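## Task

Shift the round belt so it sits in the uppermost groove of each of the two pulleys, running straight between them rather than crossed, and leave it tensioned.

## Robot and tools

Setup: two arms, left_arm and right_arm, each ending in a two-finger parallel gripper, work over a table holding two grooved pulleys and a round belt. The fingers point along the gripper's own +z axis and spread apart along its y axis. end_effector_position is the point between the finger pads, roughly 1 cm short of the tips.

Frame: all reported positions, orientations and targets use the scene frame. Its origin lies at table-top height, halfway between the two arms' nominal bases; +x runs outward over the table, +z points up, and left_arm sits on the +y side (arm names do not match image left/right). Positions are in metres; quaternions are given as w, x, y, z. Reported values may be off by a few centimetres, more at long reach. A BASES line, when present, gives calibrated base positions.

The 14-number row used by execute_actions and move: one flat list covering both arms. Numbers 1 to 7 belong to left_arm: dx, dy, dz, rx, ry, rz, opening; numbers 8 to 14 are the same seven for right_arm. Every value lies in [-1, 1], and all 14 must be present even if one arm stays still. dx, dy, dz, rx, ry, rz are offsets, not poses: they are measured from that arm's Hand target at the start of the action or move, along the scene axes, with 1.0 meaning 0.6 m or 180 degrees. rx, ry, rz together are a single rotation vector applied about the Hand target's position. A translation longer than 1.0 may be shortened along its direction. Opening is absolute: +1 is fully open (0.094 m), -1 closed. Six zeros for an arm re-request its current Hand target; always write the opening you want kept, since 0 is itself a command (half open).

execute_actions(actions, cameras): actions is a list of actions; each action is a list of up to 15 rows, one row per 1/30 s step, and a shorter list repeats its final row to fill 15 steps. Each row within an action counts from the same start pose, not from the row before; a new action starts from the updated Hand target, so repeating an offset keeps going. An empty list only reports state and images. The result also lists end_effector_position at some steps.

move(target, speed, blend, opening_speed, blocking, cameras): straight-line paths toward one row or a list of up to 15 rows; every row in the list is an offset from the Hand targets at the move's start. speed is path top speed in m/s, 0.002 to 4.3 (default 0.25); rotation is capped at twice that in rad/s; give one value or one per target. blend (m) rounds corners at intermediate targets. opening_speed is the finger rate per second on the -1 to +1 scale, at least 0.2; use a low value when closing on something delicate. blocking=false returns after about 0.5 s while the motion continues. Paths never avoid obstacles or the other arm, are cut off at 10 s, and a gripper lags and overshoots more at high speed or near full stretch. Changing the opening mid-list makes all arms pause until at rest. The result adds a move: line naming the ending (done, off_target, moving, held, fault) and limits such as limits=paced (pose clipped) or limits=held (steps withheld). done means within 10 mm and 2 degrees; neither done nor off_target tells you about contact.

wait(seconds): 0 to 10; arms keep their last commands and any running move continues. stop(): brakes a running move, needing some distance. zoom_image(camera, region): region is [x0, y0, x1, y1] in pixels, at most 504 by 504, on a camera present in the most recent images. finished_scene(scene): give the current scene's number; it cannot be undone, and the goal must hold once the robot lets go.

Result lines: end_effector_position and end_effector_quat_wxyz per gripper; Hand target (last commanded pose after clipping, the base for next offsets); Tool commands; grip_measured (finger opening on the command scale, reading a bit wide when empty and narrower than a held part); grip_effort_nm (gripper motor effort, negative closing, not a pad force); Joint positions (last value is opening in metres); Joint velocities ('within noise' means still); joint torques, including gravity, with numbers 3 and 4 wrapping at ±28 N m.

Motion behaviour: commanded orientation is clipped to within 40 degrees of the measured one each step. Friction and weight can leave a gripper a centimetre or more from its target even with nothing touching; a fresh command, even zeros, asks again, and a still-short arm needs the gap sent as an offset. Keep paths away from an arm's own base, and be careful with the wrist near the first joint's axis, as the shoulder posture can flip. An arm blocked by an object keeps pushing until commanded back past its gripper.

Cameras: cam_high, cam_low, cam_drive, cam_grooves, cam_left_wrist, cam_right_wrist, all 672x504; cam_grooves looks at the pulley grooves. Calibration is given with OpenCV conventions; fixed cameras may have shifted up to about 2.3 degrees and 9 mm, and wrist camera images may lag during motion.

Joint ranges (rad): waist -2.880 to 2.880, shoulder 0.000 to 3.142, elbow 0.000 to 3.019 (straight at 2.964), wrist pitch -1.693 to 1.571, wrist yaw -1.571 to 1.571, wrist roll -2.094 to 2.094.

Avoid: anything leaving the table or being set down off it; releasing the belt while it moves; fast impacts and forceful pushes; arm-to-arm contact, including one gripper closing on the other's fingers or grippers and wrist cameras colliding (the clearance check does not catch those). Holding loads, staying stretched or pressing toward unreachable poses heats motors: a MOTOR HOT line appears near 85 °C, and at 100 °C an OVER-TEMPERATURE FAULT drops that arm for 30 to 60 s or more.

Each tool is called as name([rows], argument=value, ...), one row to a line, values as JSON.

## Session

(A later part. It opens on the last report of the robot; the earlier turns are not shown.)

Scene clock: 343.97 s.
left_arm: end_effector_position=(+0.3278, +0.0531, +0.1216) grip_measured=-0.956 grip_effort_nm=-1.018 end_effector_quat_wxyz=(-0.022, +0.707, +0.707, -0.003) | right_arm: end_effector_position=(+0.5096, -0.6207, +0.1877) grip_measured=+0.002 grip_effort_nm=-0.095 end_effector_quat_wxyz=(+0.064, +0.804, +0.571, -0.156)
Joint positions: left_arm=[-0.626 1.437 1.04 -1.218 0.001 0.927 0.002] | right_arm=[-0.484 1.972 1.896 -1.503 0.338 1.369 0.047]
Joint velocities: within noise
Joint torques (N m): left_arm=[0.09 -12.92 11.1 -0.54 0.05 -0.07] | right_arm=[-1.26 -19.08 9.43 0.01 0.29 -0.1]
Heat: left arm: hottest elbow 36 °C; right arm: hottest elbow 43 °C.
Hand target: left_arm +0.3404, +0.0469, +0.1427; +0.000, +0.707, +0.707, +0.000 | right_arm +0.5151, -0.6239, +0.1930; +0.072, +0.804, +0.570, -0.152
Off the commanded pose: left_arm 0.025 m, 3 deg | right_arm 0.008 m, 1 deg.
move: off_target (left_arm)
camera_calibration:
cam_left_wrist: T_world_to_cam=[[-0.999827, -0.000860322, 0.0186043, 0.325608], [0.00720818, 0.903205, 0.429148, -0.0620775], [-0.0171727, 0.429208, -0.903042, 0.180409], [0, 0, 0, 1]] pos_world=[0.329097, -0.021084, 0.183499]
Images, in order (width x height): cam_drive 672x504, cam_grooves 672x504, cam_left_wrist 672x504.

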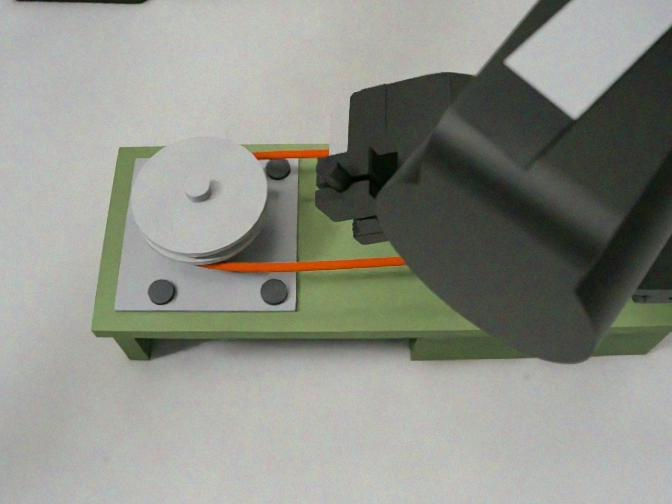

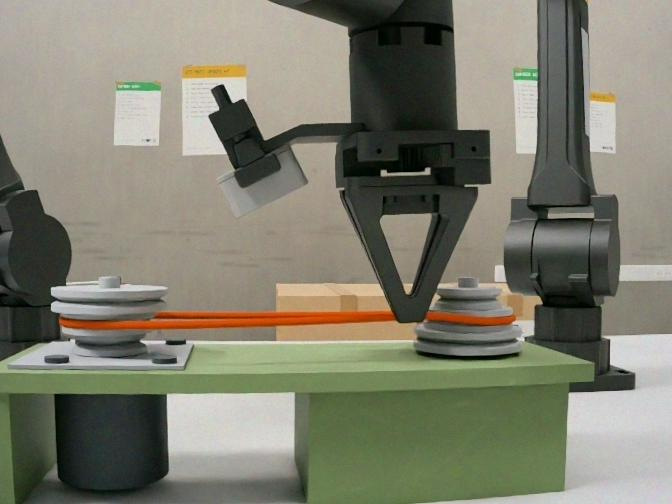

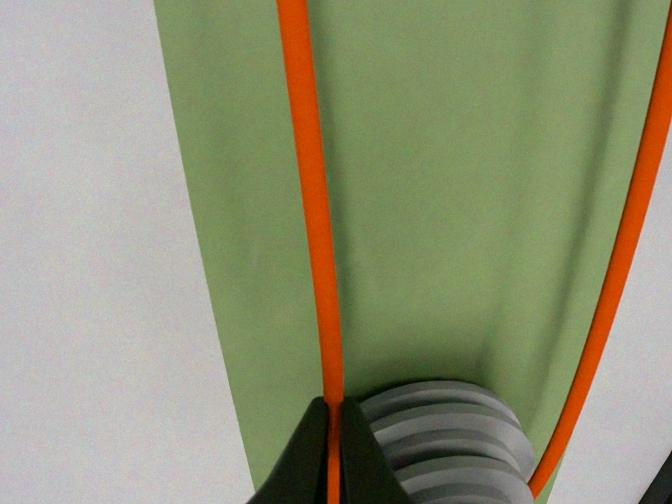

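move(target=[0.0, 0.045, 0.008, 0,0,0, -1, 0,0,0,0,0,0,0.0], speed=0.1, cameras=["cam_drive","cam_grooves","cam_left_wrist"])

zoom_image(camera="cam_grooves", region=[350, 200, 560, 390])

Scene clock: 358.07 s.
left_arm: end_effector_position=(+0.3363, +0.0705, +0.1333) grip_measured=-0.956 grip_effort_nm=-1.028 end_effector_quat_wxyz=(-0.013, +0.707, +0.707, -0.003) | right_arm: end_effector_position=(+0.5096, -0.6207, +0.1877) grip_measured=+0.002 grip_effort_nm=-0.100 end_effector_quat_wxyz=(+0.064, +0.804, +0.571, -0.156)
Joint positions: left_arm=[-0.576 1.405 1.04 -1.232 0.001 0.975 0.002] | right_arm=[-0.484 1.972 1.896 -1.503 0.338 1.369 0.047]
Joint velocities: within noise
Joint torques (N m): left_arm=[1.61 -11.81 8.98 -0.49 0.03 -0.03] | right_arm=[-0.32 -19.14 9.5 -0.12 0.31 -0.04]
Heat: left arm: hottest elbow 37 °C; right arm: hottest elbow 43 °C.
Hand target: left_arm +0.3404, +0.0739, +0.1475; +0.000, +0.707, +0.707, +0.000 | right_arm +0.5151, -0.6239, +0.1930; +0.072, +0.804, +0.570, -0.152
Off the commanded pose: left_arm 0.015 m, 1 deg | right_arm 0.008 m, 1 deg.
move: off_target (left_arm)
camera_calibration:
cam_left_wrist: T_world_to_cam=[[-0.999985, -0.00268962, 0.0047554, 0.335948], [-0.000453816, 0.908308, 0.418302, -0.0791243], [-0.00544445, 0.418294, -0.908295, 0.181102], [0, 0, 0, 1]] pos_world=[0.336893, -0.00298121, 0.195995]
Images, in order (width x height): cam_drive 672x504, cam_grooves 672x504, cam_left_wrist 672x504.

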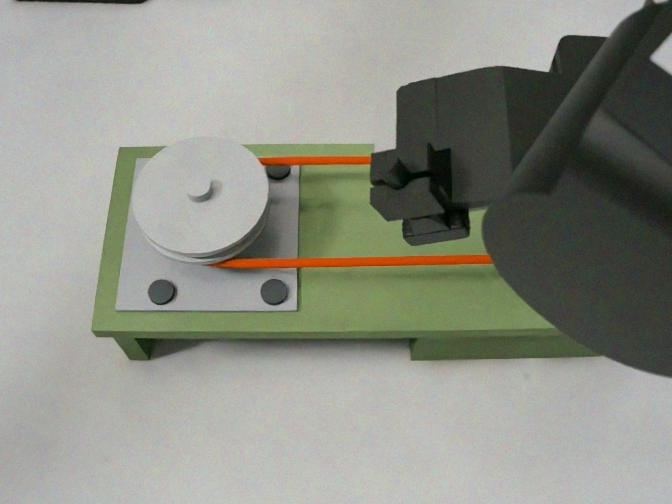

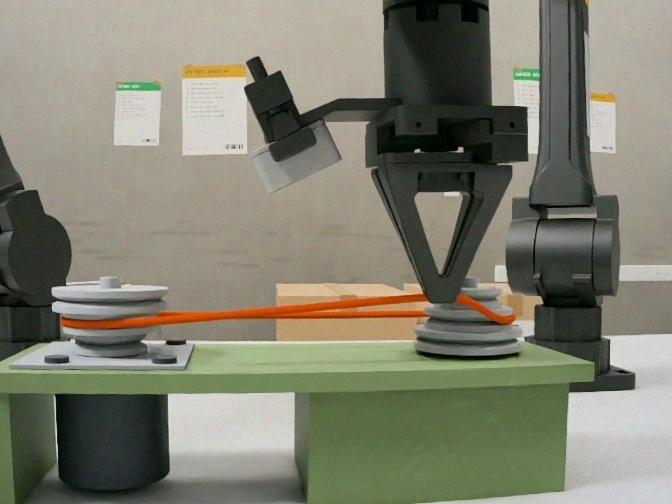

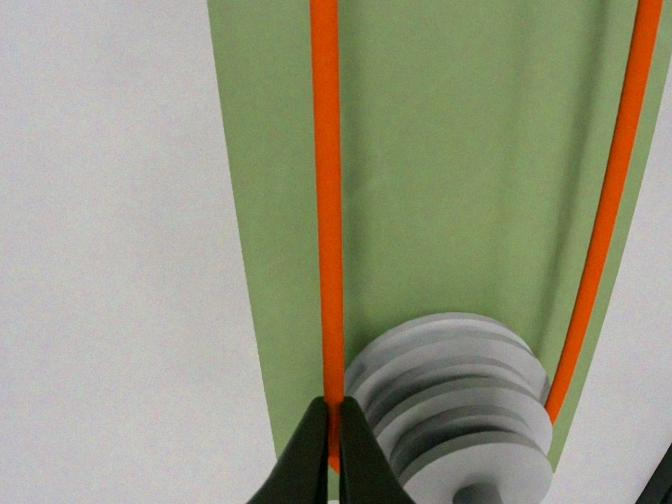

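Scaled by 2.400 from the camera's 672x504 image, which has a finer 960x720 frame.

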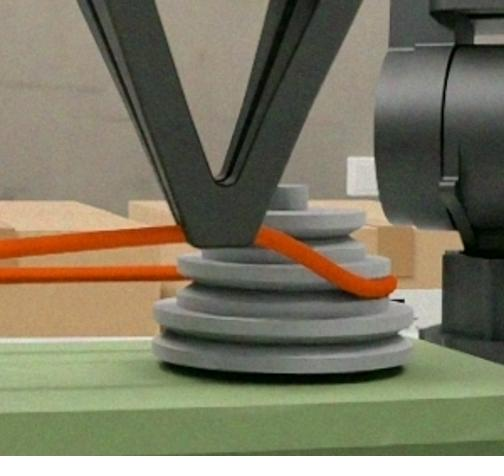

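move(target=[0.0033, 0.0492, 0.0, 0,0,0.05, -1, 0,0,0,0,0,0,0.0], speed=0.06, cameras=["cam_drive","cam_grooves","cam_left_wrist"])

zoom_image(camera="cam_grooves", region=[350, 200, 560, 390])

Scene clock: 379.10 s.
left_arm: end_effector_position=(+0.3379, +0.0945, +0.1360) grip_measured=-0.956 grip_effort_nm=-1.023 end_effector_quat_wxyz=(-0.011, +0.661, +0.750, -0.007) | right_arm: end_effector_position=(+0.5096, -0.6207, +0.1877) grip_measured=+0.002 grip_effort_nm=-0.095 end_effector_quat_wxyz=(+0.064, +0.804, +0.571, -0.156)
Joint positions: left_arm=[-0.515 1.371 1.014 -1.238 0.009 0.911 0.002] | right_arm=[-0.484 1.972 1.896 -1.503 0.338 1.369 0.047]
Joint velocities: within noise
Joint torques (N m): left_arm=[2.37 -12.4 8.17 -0.36 -0.24 -0.24] | right_arm=[-0.56 -18.37 9.5 0.2 0.26 -0.01]
Heat: left arm: hottest elbow 37 °C; right arm: hottest elbow 43 °C.
Hand target: left_arm +0.3423, +0.1034, +0.1474; +0.000, +0.649, +0.761, +0.000 | right_arm +0.5151, -0.6239, +0.1930; +0.072, +0.804, +0.570, -0.152
Off the commanded pose: left_arm 0.015 m, 2 deg | right_arm 0.008 m, 1 deg.
move: off_target (left_arm)
camera_calibration:
cam_left_wrist: T_world_to_cam=[[-0.991841, -0.127267, 0.00743502, 0.346313], [-0.1129, 0.903968, 0.412427, -0.0628963], [-0.0592095, 0.408223, -0.91096, 0.193011], [0, 0, 0, 1]] pos_world=[0.347815, 0.0221393, 0.19919]
Images, in order (width x height): cam_drive 672x504, cam_grooves 672x504, cam_left_wrist 672x504.

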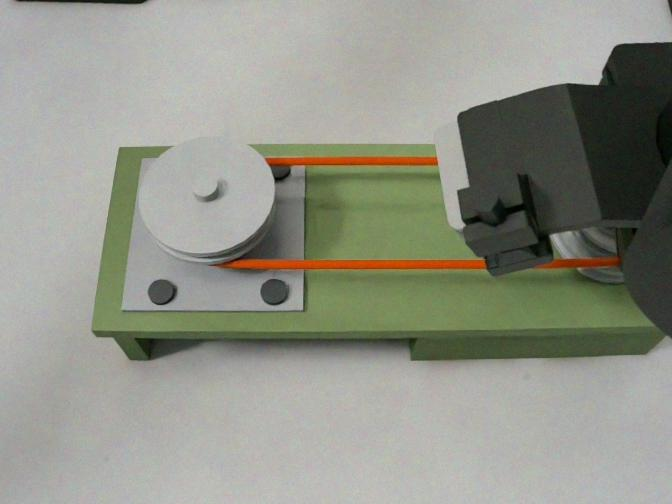

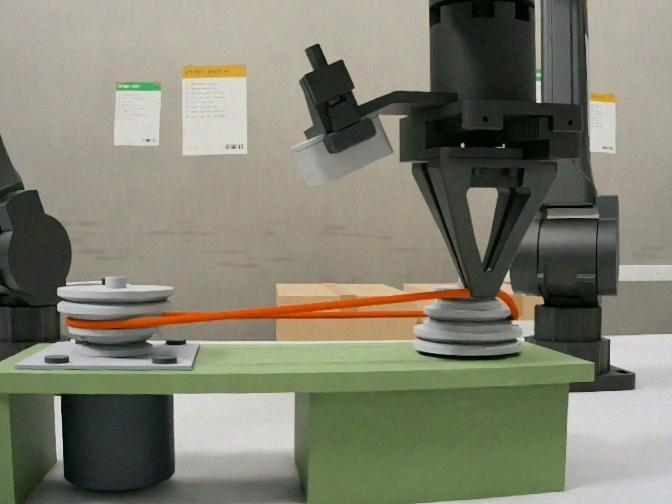

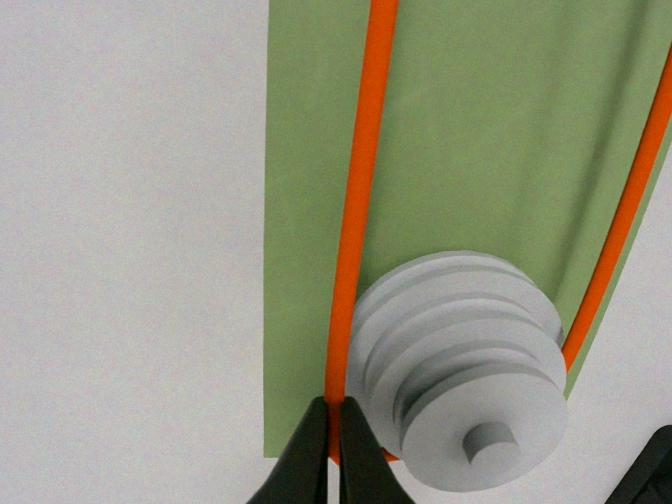

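Scaled by 2.400 from the camera's 672x504 image, which has a finer 960x720 frame.

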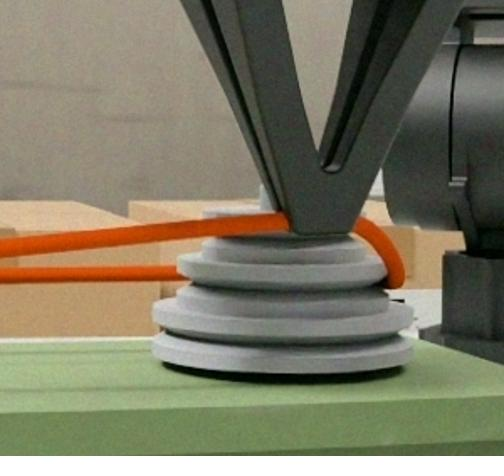

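move(target=[-0.0188, 0.051, -0.006, 0,0,0.2, -1, 0,0,0,0,0,0,0.0], speed=0.08, cameras=["cam_drive","cam_grooves","cam_left_wrist"])

zoom_image(camera="cam_grooves", region=[350, 200, 560, 390])

Scene clock: 401.17 s.
left_arm: end_effector_position=(+0.3247, +0.1208, +0.1347) grip_measured=-0.956 grip_effort_nm=-1.028 end_effector_quat_wxyz=(-0.013, +0.402, +0.915, -0.009) | right_arm: end_effector_position=(+0.5096, -0.6207, +0.1877) grip_measured=+0.002 grip_effort_nm=-0.095 end_effector_quat_wxyz=(+0.064, +0.804, +0.571, -0.156)
Joint positions: left_arm=[-0.463 1.307 0.95 -1.238 0.019 0.347 0.002] | right_arm=[-0.484 1.972 1.896 -1.503 0.338 1.369 0.047]
Joint velocities: within noise
Joint torques (N m): left_arm=[3.25 -10.87 8.14 -0.08 -0.69 -0.26] | right_arm=[-0.91 -18.37 9.36 0.23 0.33 -0.06]
Heat: left arm: hottest elbow 38 °C; right arm: hottest elbow 44 °C.
Hand target: left_arm +0.3312, +0.1340, +0.1439; +0.000, +0.382, +0.924, +0.000 | right_arm +0.5151, -0.6239, +0.1930; +0.072, +0.804, +0.570, -0.152
Off the commanded pose: left_arm 0.017 m, 3 deg | right_arm 0.008 m, 1 deg.
move: off_target (left_arm)
camera_calibration:
cam_left_wrist: T_world_to_cam=[[-0.735599, -0.677355, 0.00918417, 0.319498], [-0.611832, 0.67014, 0.420208, 0.10159], [-0.290784, 0.303486, -0.907381, 0.267714], [0, 0, 0, 1]] pos_world=[0.375025, 0.067087, 0.197295]
Images, in order (width x height): cam_drive 672x504, cam_grooves 672x504, cam_left_wrist 672x504.

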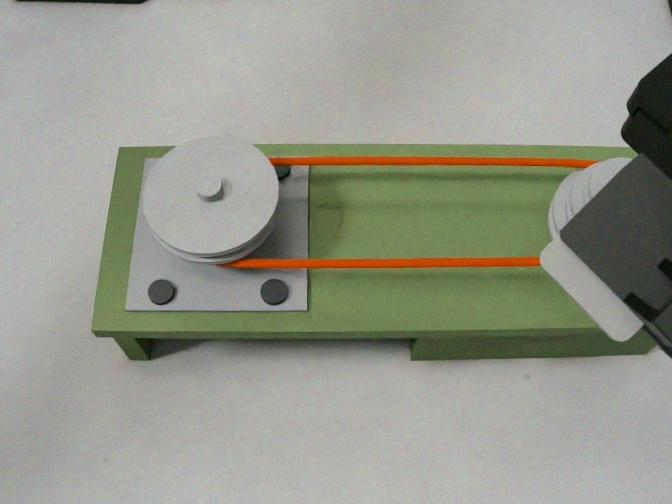

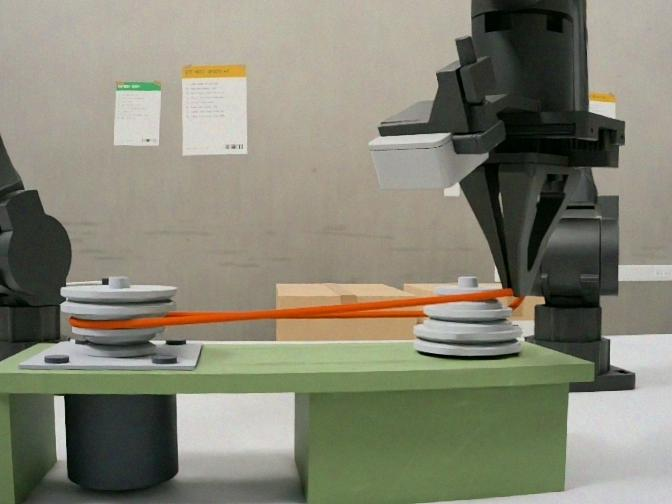

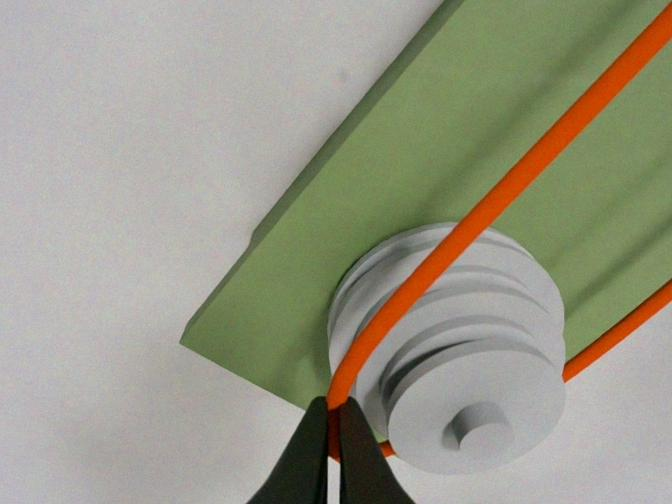

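Scaled by 2.400 from the camera's 672x504 image, which has a finer 960x720 frame.

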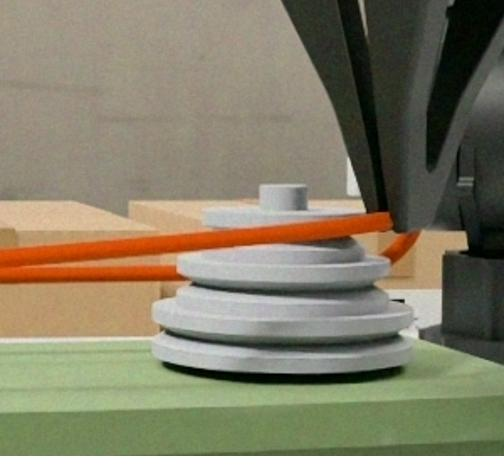

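move(target=[-0.05, 0.03, -0.005, 0,0,0.25, -1, 0,0,0,0,0,0,0.0], speed=0.1, cameras=["cam_drive","cam_grooves","cam_left_wrist","cam_low"])

zoom_image(camera="cam_grooves", region=[350, 200, 560, 390])

zoom_image(camera="cam_low", region=[340, 150, 520, 260])

Scene clock: 418.20 s.
left_arm: end_effector_position=(+0.3006, +0.1378, +0.1401) grip_measured=-0.957 grip_effort_nm=-1.028 end_effector_quat_wxyz=(-0.002, +0.020, +1.000, -0.011) | right_arm: end_effector_position=(+0.5096, -0.6207, +0.1877) grip_measured=+0.002 grip_effort_nm=-0.095 end_effector_quat_wxyz=(+0.064, +0.804, +0.571, -0.156)
Joint positions: left_arm=[-0.449 1.2 0.874 -1.238 0.022 -0.428 0.002] | right_arm=[-0.484 1.972 1.896 -1.503 0.338 1.369 0.047]
Joint velocities: within noise
Joint torques (N m): left_arm=[2.73 -7.88 7.46 -0.12 -0.83 -0.21] | right_arm=[-1.26 -19.14 9.42 -0.25 0.3 -0.06]
Heat: left arm: hottest elbow 37 °C; right arm: hottest elbow 44 °C.
Hand target: left_arm +0.3011, +0.1520, +0.1409; +0.000, +0.000, +1.000, +0.000 | right_arm +0.5151, -0.6239, +0.1930; +0.072, +0.804, +0.570, -0.152
Off the commanded pose: left_arm 0.014 m, 3 deg | right_arm 0.008 m, 1 deg.
move: off_target (left_arm)
camera_calibration:
cam_left_wrist: T_world_to_cam=[[-0.0384023, -0.999246, 0.0057527, 0.14858], [-0.912216, 0.0374065, 0.407998, 0.252345], [-0.407906, 0.0104204, -0.912965, 0.336813], [0, 0, 0, 1]] pos_world=[0.373287, 0.135519, 0.203688]
Images, in order (width x height): cam_low 672x504, cam_drive 672x504, cam_grooves 672x504, cam_left_wrist 672x504.

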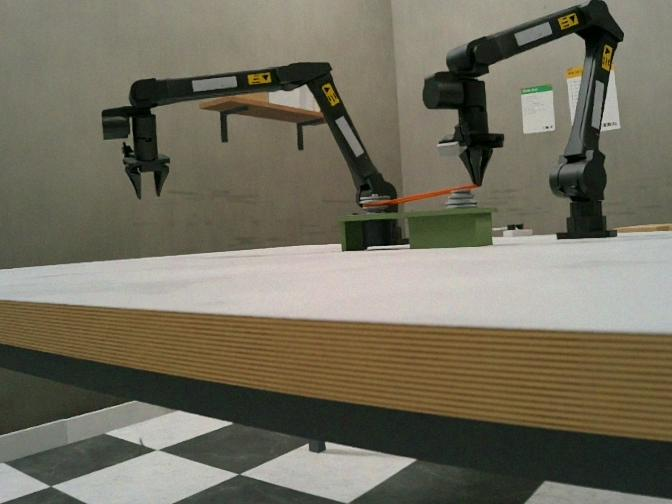

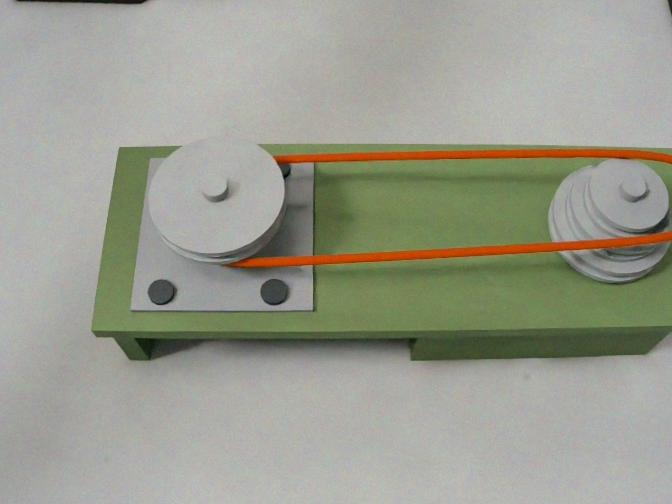

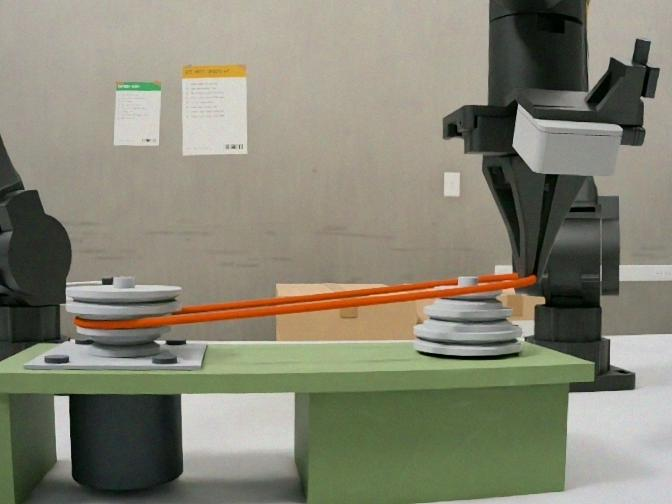

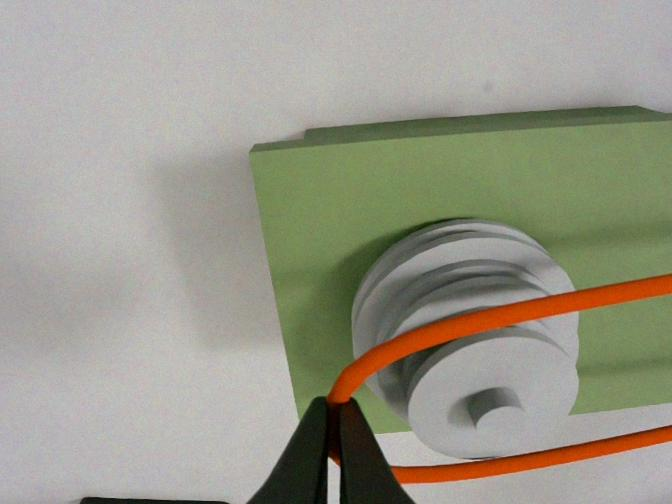

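Scaled by 2.400 from the camera's 672x504 image, which has a finer 960x720 frame.

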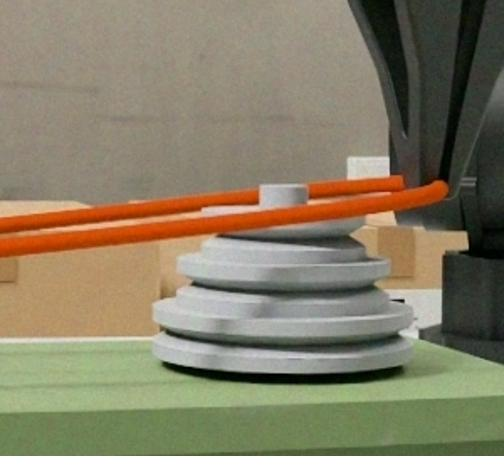

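Scaled by 2.800 from the camera's 672x504 image, which has a finer 960x720 frame.

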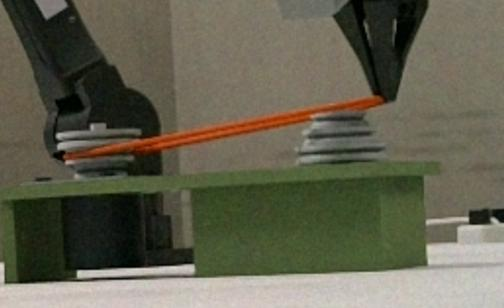

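move(target=[0.013, 0.003, -0.018, 0,0,0, -1, 0,0,0,0,0,0,0.0], speed=0.1, cameras=["cam_drive","cam_grooves","cam_left_wrist","cam_low"])

zoom_image(camera="cam_grooves", region=[350, 200, 560, 390])

zoom_image(camera="cam_drive", region=[500, 100, 672, 300])

Scene clock: 434.30 s.
left_arm: end_effector_position=(+0.3073, +0.1381, +0.1402) grip_measured=-0.957 grip_effort_nm=-1.023 end_effector_quat_wxyz=(+0.009, +0.014, +1.000, -0.017) | right_arm: end_effector_position=(+0.5096, -0.6207, +0.1877) grip_measured=+0.002 grip_effort_nm=-0.095 end_effector_quat_wxyz=(+0.064, +0.804, +0.571, -0.156)
Joint positions: left_arm=[-0.438 1.2 0.874 -1.214 0.023 -0.429 0.002] | right_arm=[-0.484 1.972 1.896 -1.503 0.338 1.369 0.047]
Joint velocities: within noise
Joint torques (N m): left_arm=[2.96 -6.24 6.94 0.28 -0.85 -0.1] | right_arm=[-1.26 -18.2 9.55 0.2 0.3 -0.06]
Heat: left arm: hottest elbow 38 °C; right arm: hottest elbow 44 °C.
Hand target: left_arm +0.3089, +0.1538, +0.1301; +0.000, +0.000, +1.000, +0.000 | right_arm +0.5151, -0.6239, +0.1930; +0.072, +0.804, +0.570, -0.152
Off the commanded pose: left_arm 0.019 m, 3 deg | right_arm 0.008 m, 1 deg.
move: off_target (left_arm)
camera_calibration:
cam_left_wrist: T_world_to_cam=[[-0.0267992, -0.999507, 0.0163634, 0.144035], [-0.920907, 0.0310528, 0.388543, 0.264709], [-0.38886, -0.00465649, -0.921285, 0.337008], [0, 0, 0, 1]] pos_world=[0.378681, 0.137313, 0.205272]
Images, in order (width x height): cam_low 672x504, cam_drive 672x504, cam_grooves 672x504, cam_left_wrist 672x504.

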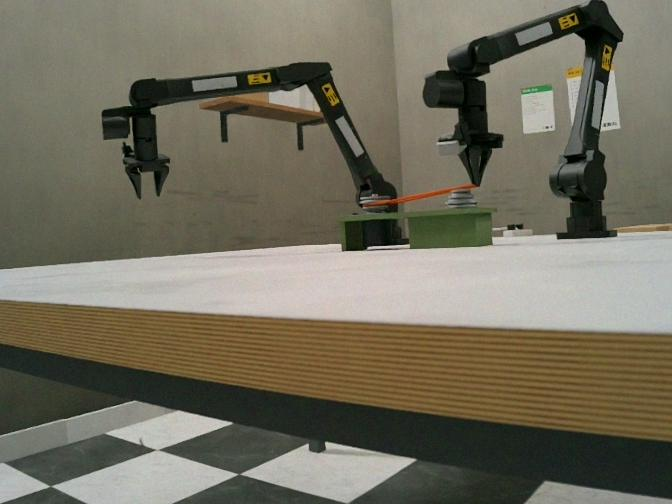

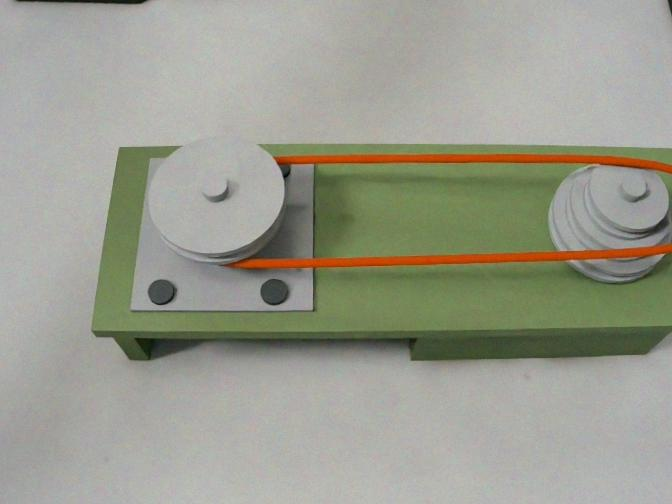

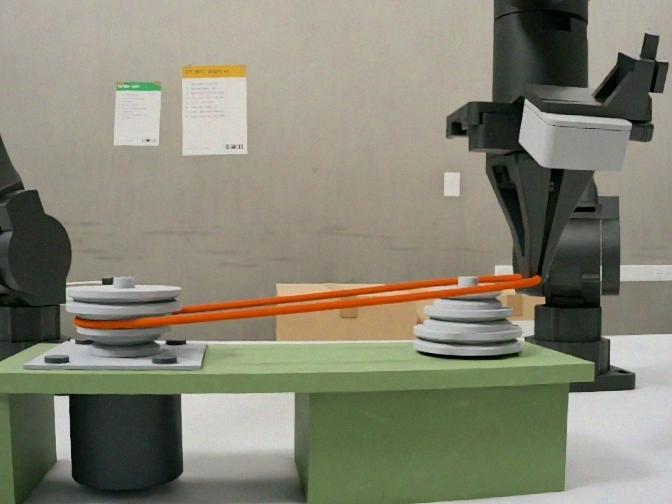

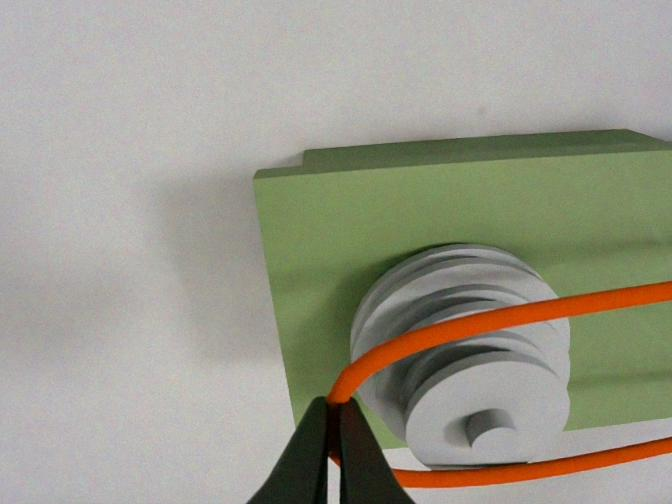

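Scaled by 2.400 from the camera's 672x504 image, which has a finer 960x720 frame.

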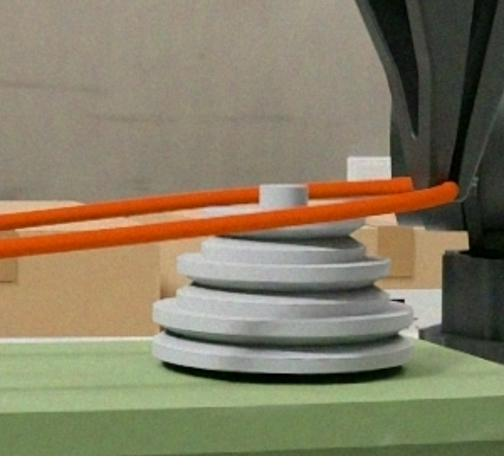

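Scaled by 2.520 from the camera's 672x504 image, which has a finer 960x720 frame.

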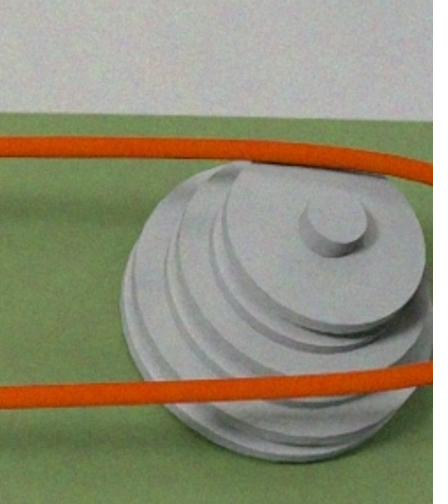

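move(target=[-0.013, 0.005, -0.015, 0,0,0, -1, 0,0,0,0,0,0,0.0], speed=0.1, cameras=["cam_drive","cam_grooves"])

zoom_image(camera="cam_grooves", region=[350, 200, 560, 390])

Scene clock: 455.13 s.
left_arm: end_effector_position=(+0.3043, +0.1391, +0.1309) grip_measured=-0.957 grip_effort_nm=-1.028 end_effector_quat_wxyz=(+0.009, +0.014, +1.000, -0.018) | right_arm: end_effector_position=(+0.5096, -0.6207, +0.1877) grip_measured=+0.002 grip_effort_nm=-0.090 end_effector_quat_wxyz=(+0.064, +0.804, +0.571, -0.156)
Joint positions: left_arm=[-0.438 1.2 0.848 -1.188 0.026 -0.429 0.002] | right_arm=[-0.484 1.972 1.896 -1.503 0.338 1.369 0.047]
Joint velocities: within noise
Joint torques (N m): left_arm=[3.43 -7.47 6.09 0.14 -0.93 -0.14] | right_arm=[-2.14 -18.14 9.47 0.1 0.27 -0.03]
Heat: left arm: hottest elbow 37 °C; right arm: hottest elbow 44 °C.
Hand target: left_arm +0.3012, +0.1568, +0.1212; +0.000, +0.000, +1.000, +0.000 | right_arm +0.5151, -0.6239, +0.1930; +0.072, +0.804, +0.570, -0.152
Off the commanded pose: left_arm 0.020 m, 3 deg | right_arm 0.008 m, 1 deg.
move: off_target (left_arm)
Images, in order (width x height): cam_drive 672x504, cam_grooves 672x504.

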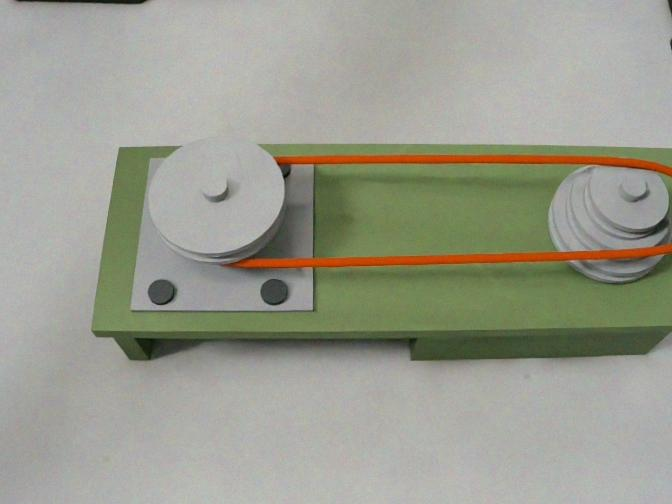

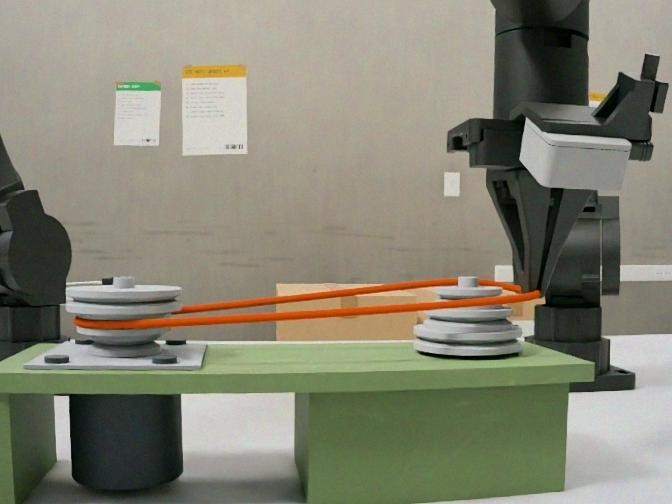

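Scaled by 2.400 from the camera's 672x504 image, which has a finer 960x720 frame.

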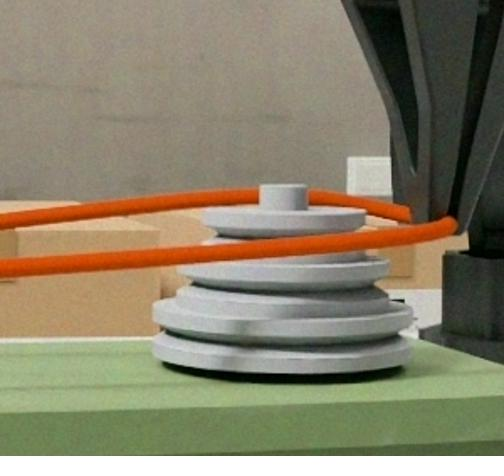

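move(target=[-0.022, 0.0, 0.0, 0,0,0.05, -1, 0,0,0,0,0,0,0.0], speed=0.1, cameras=["cam_drive","cam_grooves","cam_left_wrist"])

zoom_image(camera="cam_grooves", region=[350, 200, 560, 390])

zoom_image(camera="cam_drive", region=[500, 100, 672, 300])

Scene clock: 465.90 s.
left_arm: end_effector_position=(+0.2936, +0.1438, +0.1250) grip_measured=-0.957 grip_effort_nm=-1.023 end_effector_quat_wxyz=(+0.001, -0.065, +0.998, -0.017) | right_arm: end_effector_position=(+0.5096, -0.6207, +0.1877) grip_measured=+0.002 grip_effort_nm=-0.095 end_effector_quat_wxyz=(+0.064, +0.804, +0.571, -0.156)
Joint positions: left_arm=[-0.438 1.181 0.817 -1.188 0.028 -0.587 0.002] | right_arm=[-0.484 1.972 1.896 -1.503 0.338 1.369 0.047]
Joint velocities: within noise
Joint torques (N m): left_arm=[1.38 -8.06 6.28 -0.2 -1.06 -0.27] | right_arm=[-1.26 -18.9 9.46 0.17 0.28 -0.04]
Heat: left arm: hottest elbow 36 °C; right arm: hottest elbow 44 °C.
Hand target: left_arm +0.2878, +0.1568, +0.1210; +0.000, -0.079, +0.997, +0.000 | right_arm +0.5151, -0.6239, +0.1930; +0.072, +0.804, +0.570, -0.152
Off the commanded pose: left_arm 0.015 m, 3 deg | right_arm 0.008 m, 1 deg.
move: off_target (left_arm)
camera_calibration:
cam_left_wrist: T_world_to_cam=[[0.131164, -0.991216, 0.0169637, 0.101933], [-0.907276, -0.113124, 0.405035, 0.272485], [-0.399558, -0.0685166, -0.914144, 0.329137], [0, 0, 0, 1]] pos_world=[0.365358, 0.154414, 0.188783]
Images, in order (width x height): cam_drive 672x504, cam_grooves 672x504, cam_left_wrist 672x504.

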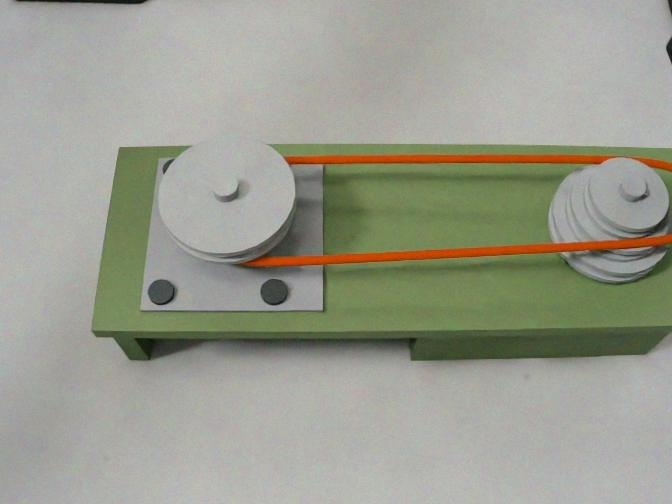

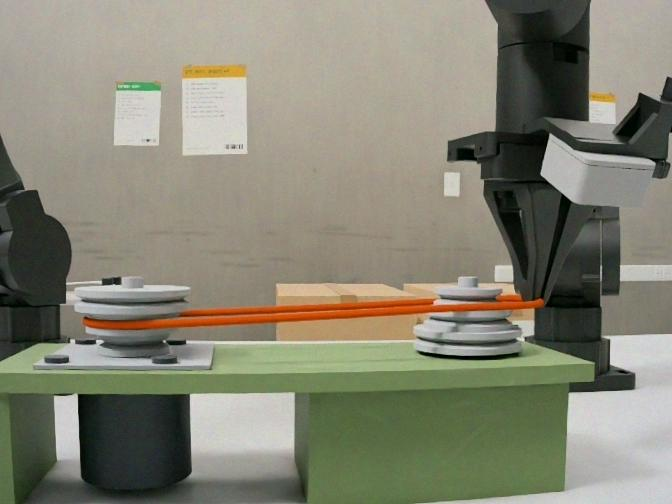

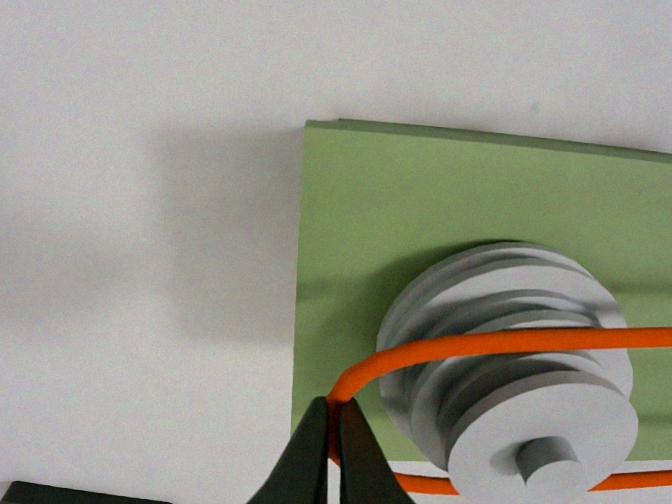

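Scaled by 2.400 from the camera's 672x504 image, which has a finer 960x720 frame.

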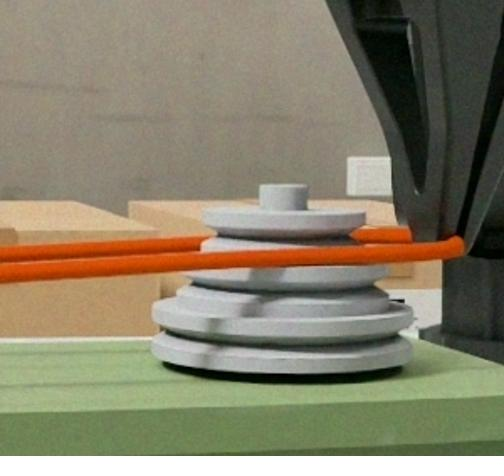

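Scaled by 2.520 from the camera's 672x504 image, which has a finer 960x720 frame.

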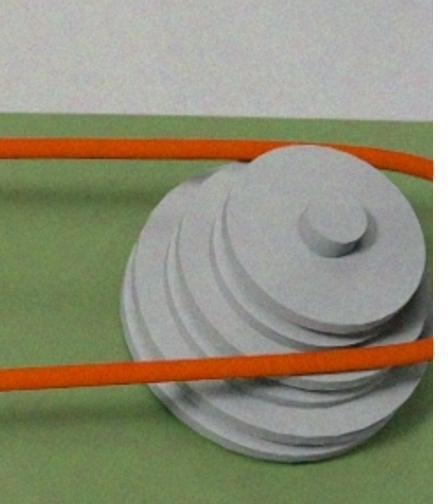

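move([
  [0,0,0,0,0,0,-1, -0.1585,0.4565,0.112,0.1135,0.0538,0.6006,-0.3],
  [0,0,0,0,0,0,-1,-0.2835,0.95,0.0617,-0.0513,-0.1436,-0.881,-0.3],
], speed=0.3)

zoom_image(camera="cam_grooves", region=[350, 200, 560, 390])

Scene clock: 553.30 s.
left_arm: end_effector_position=(+0.2936, +0.1438, +0.1250) grip_measured=-0.957 grip_effort_nm=-1.028 end_effector_quat_wxyz=(+0.001, -0.066, +0.998, -0.017) | right_arm: end_effector_position=(+0.3407, -0.0605, +0.2307) grip_measured=-0.298 grip_effort_nm=-0.090 end_effector_quat_wxyz=(+0.003, +0.698, -0.716, +0.000)
Joint positions: left_arm=[-0.438 1.181 0.817 -1.188 0.028 -0.589 0.002] | right_arm=[0.601 1.344 1.243 -1.477 0.001 -1.001 0.033]
Joint velocities: within noise
Joint torques (N m): left_arm=[0.91 -7.71 6.39 -0.17 -1.02 -0.23] | right_arm=[0.21 -9.47 8.57 0.24 -0.07 -0.24]
Heat: left arm: hottest elbow 35 °C; right arm: hottest elbow 46 °C.
Hand target: left_arm +0.2878, +0.1568, +0.1210; +0.000, -0.079, +0.997, +0.000 | right_arm +0.3450, -0.0540, +0.2300; +0.000, +0.707, -0.707, +0.000
Off the commanded pose: left_arm 0.015 m, 2 deg | right_arm 0.008 m, 1 deg.
move: off_target (left_arm)
camera_calibration:
cam_left_wrist: T_world_to_cam=[[0.132689, -0.991013, 0.0169414, 0.101546], [-0.907094, -0.114529, 0.405047, 0.272656], [-0.399466, -0.0691127, -0.914139, 0.329208], [0, 0, 0, 1]] pos_world=[0.365358, 0.154613, 0.188783]
cam_right_wrist: T_world_to_cam=[[0.999894, -0.00738962, -0.0125589, -0.338016], [-0.00126935, -0.902768, 0.430125, -0.116249], [-0.0145162, -0.430064, -0.902682, 0.277295], [0, 0, 0, 1]] pos_world=[0.341858, 0.0118108, 0.296066]

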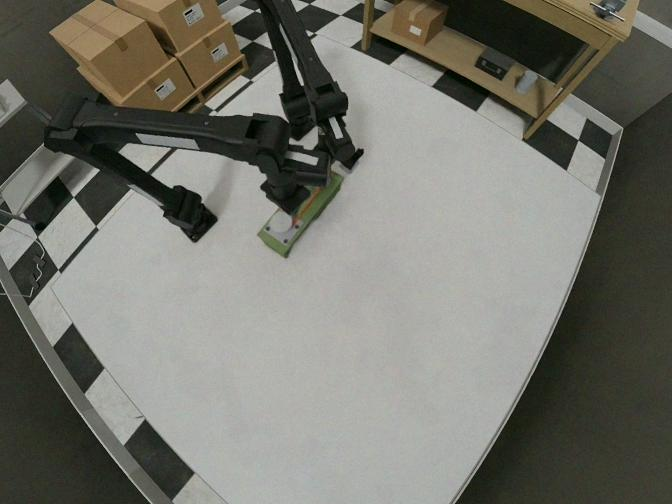

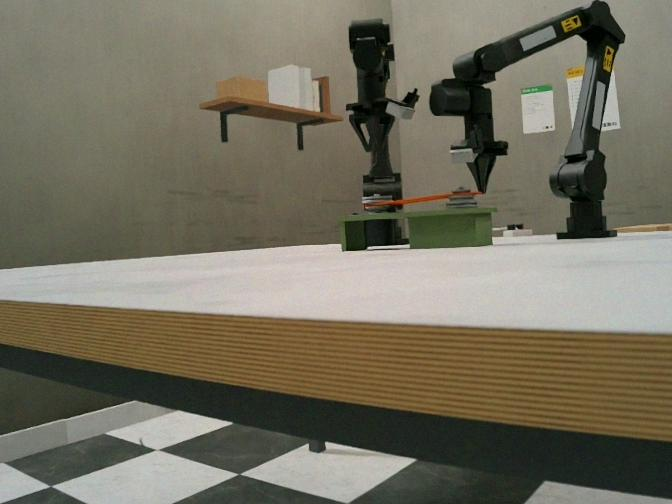

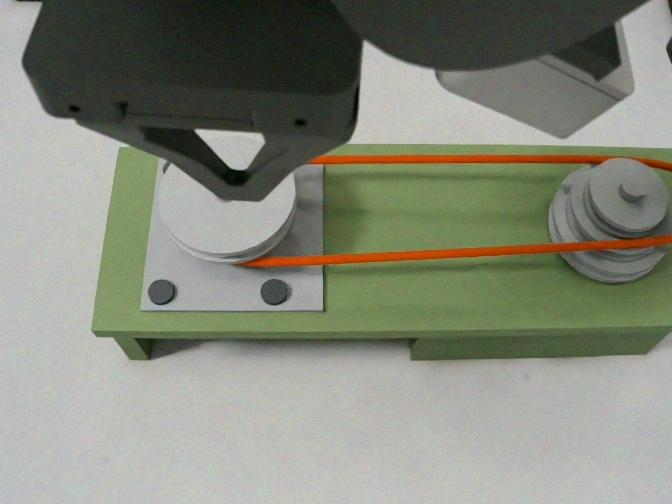

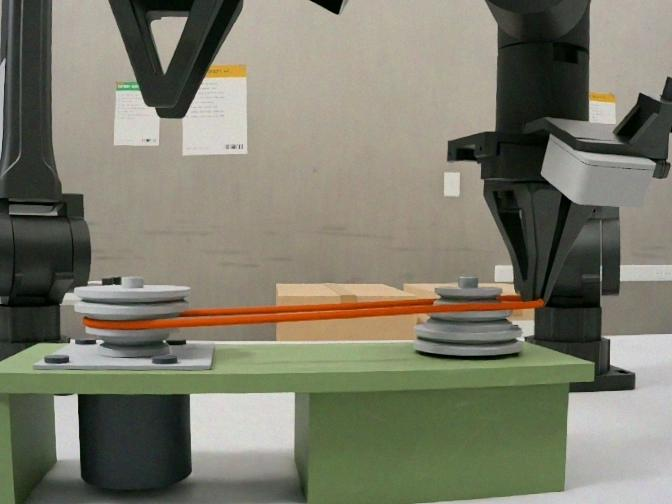

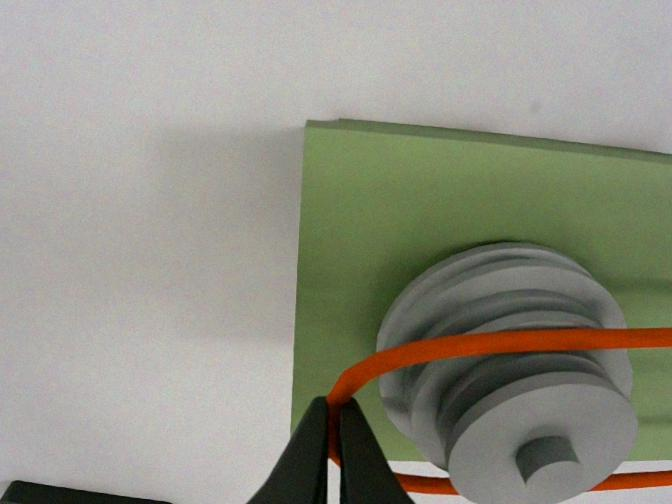

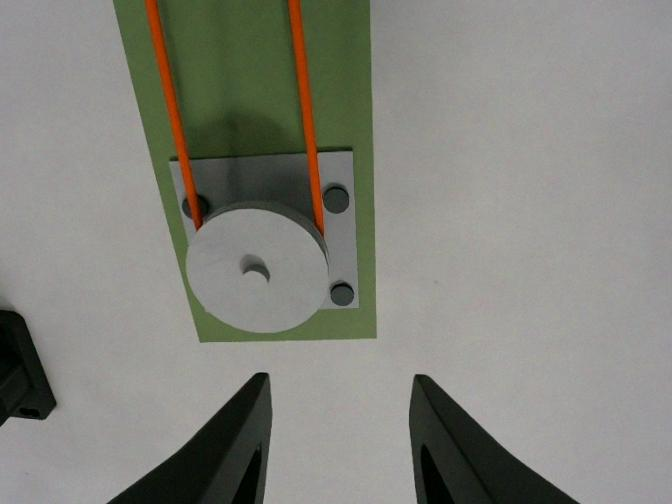

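Scaled by 2.400 from the camera's 672x504 image, which has a finer 960x720 frame.

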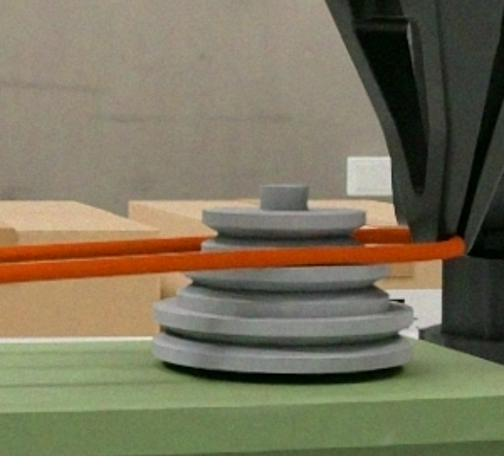

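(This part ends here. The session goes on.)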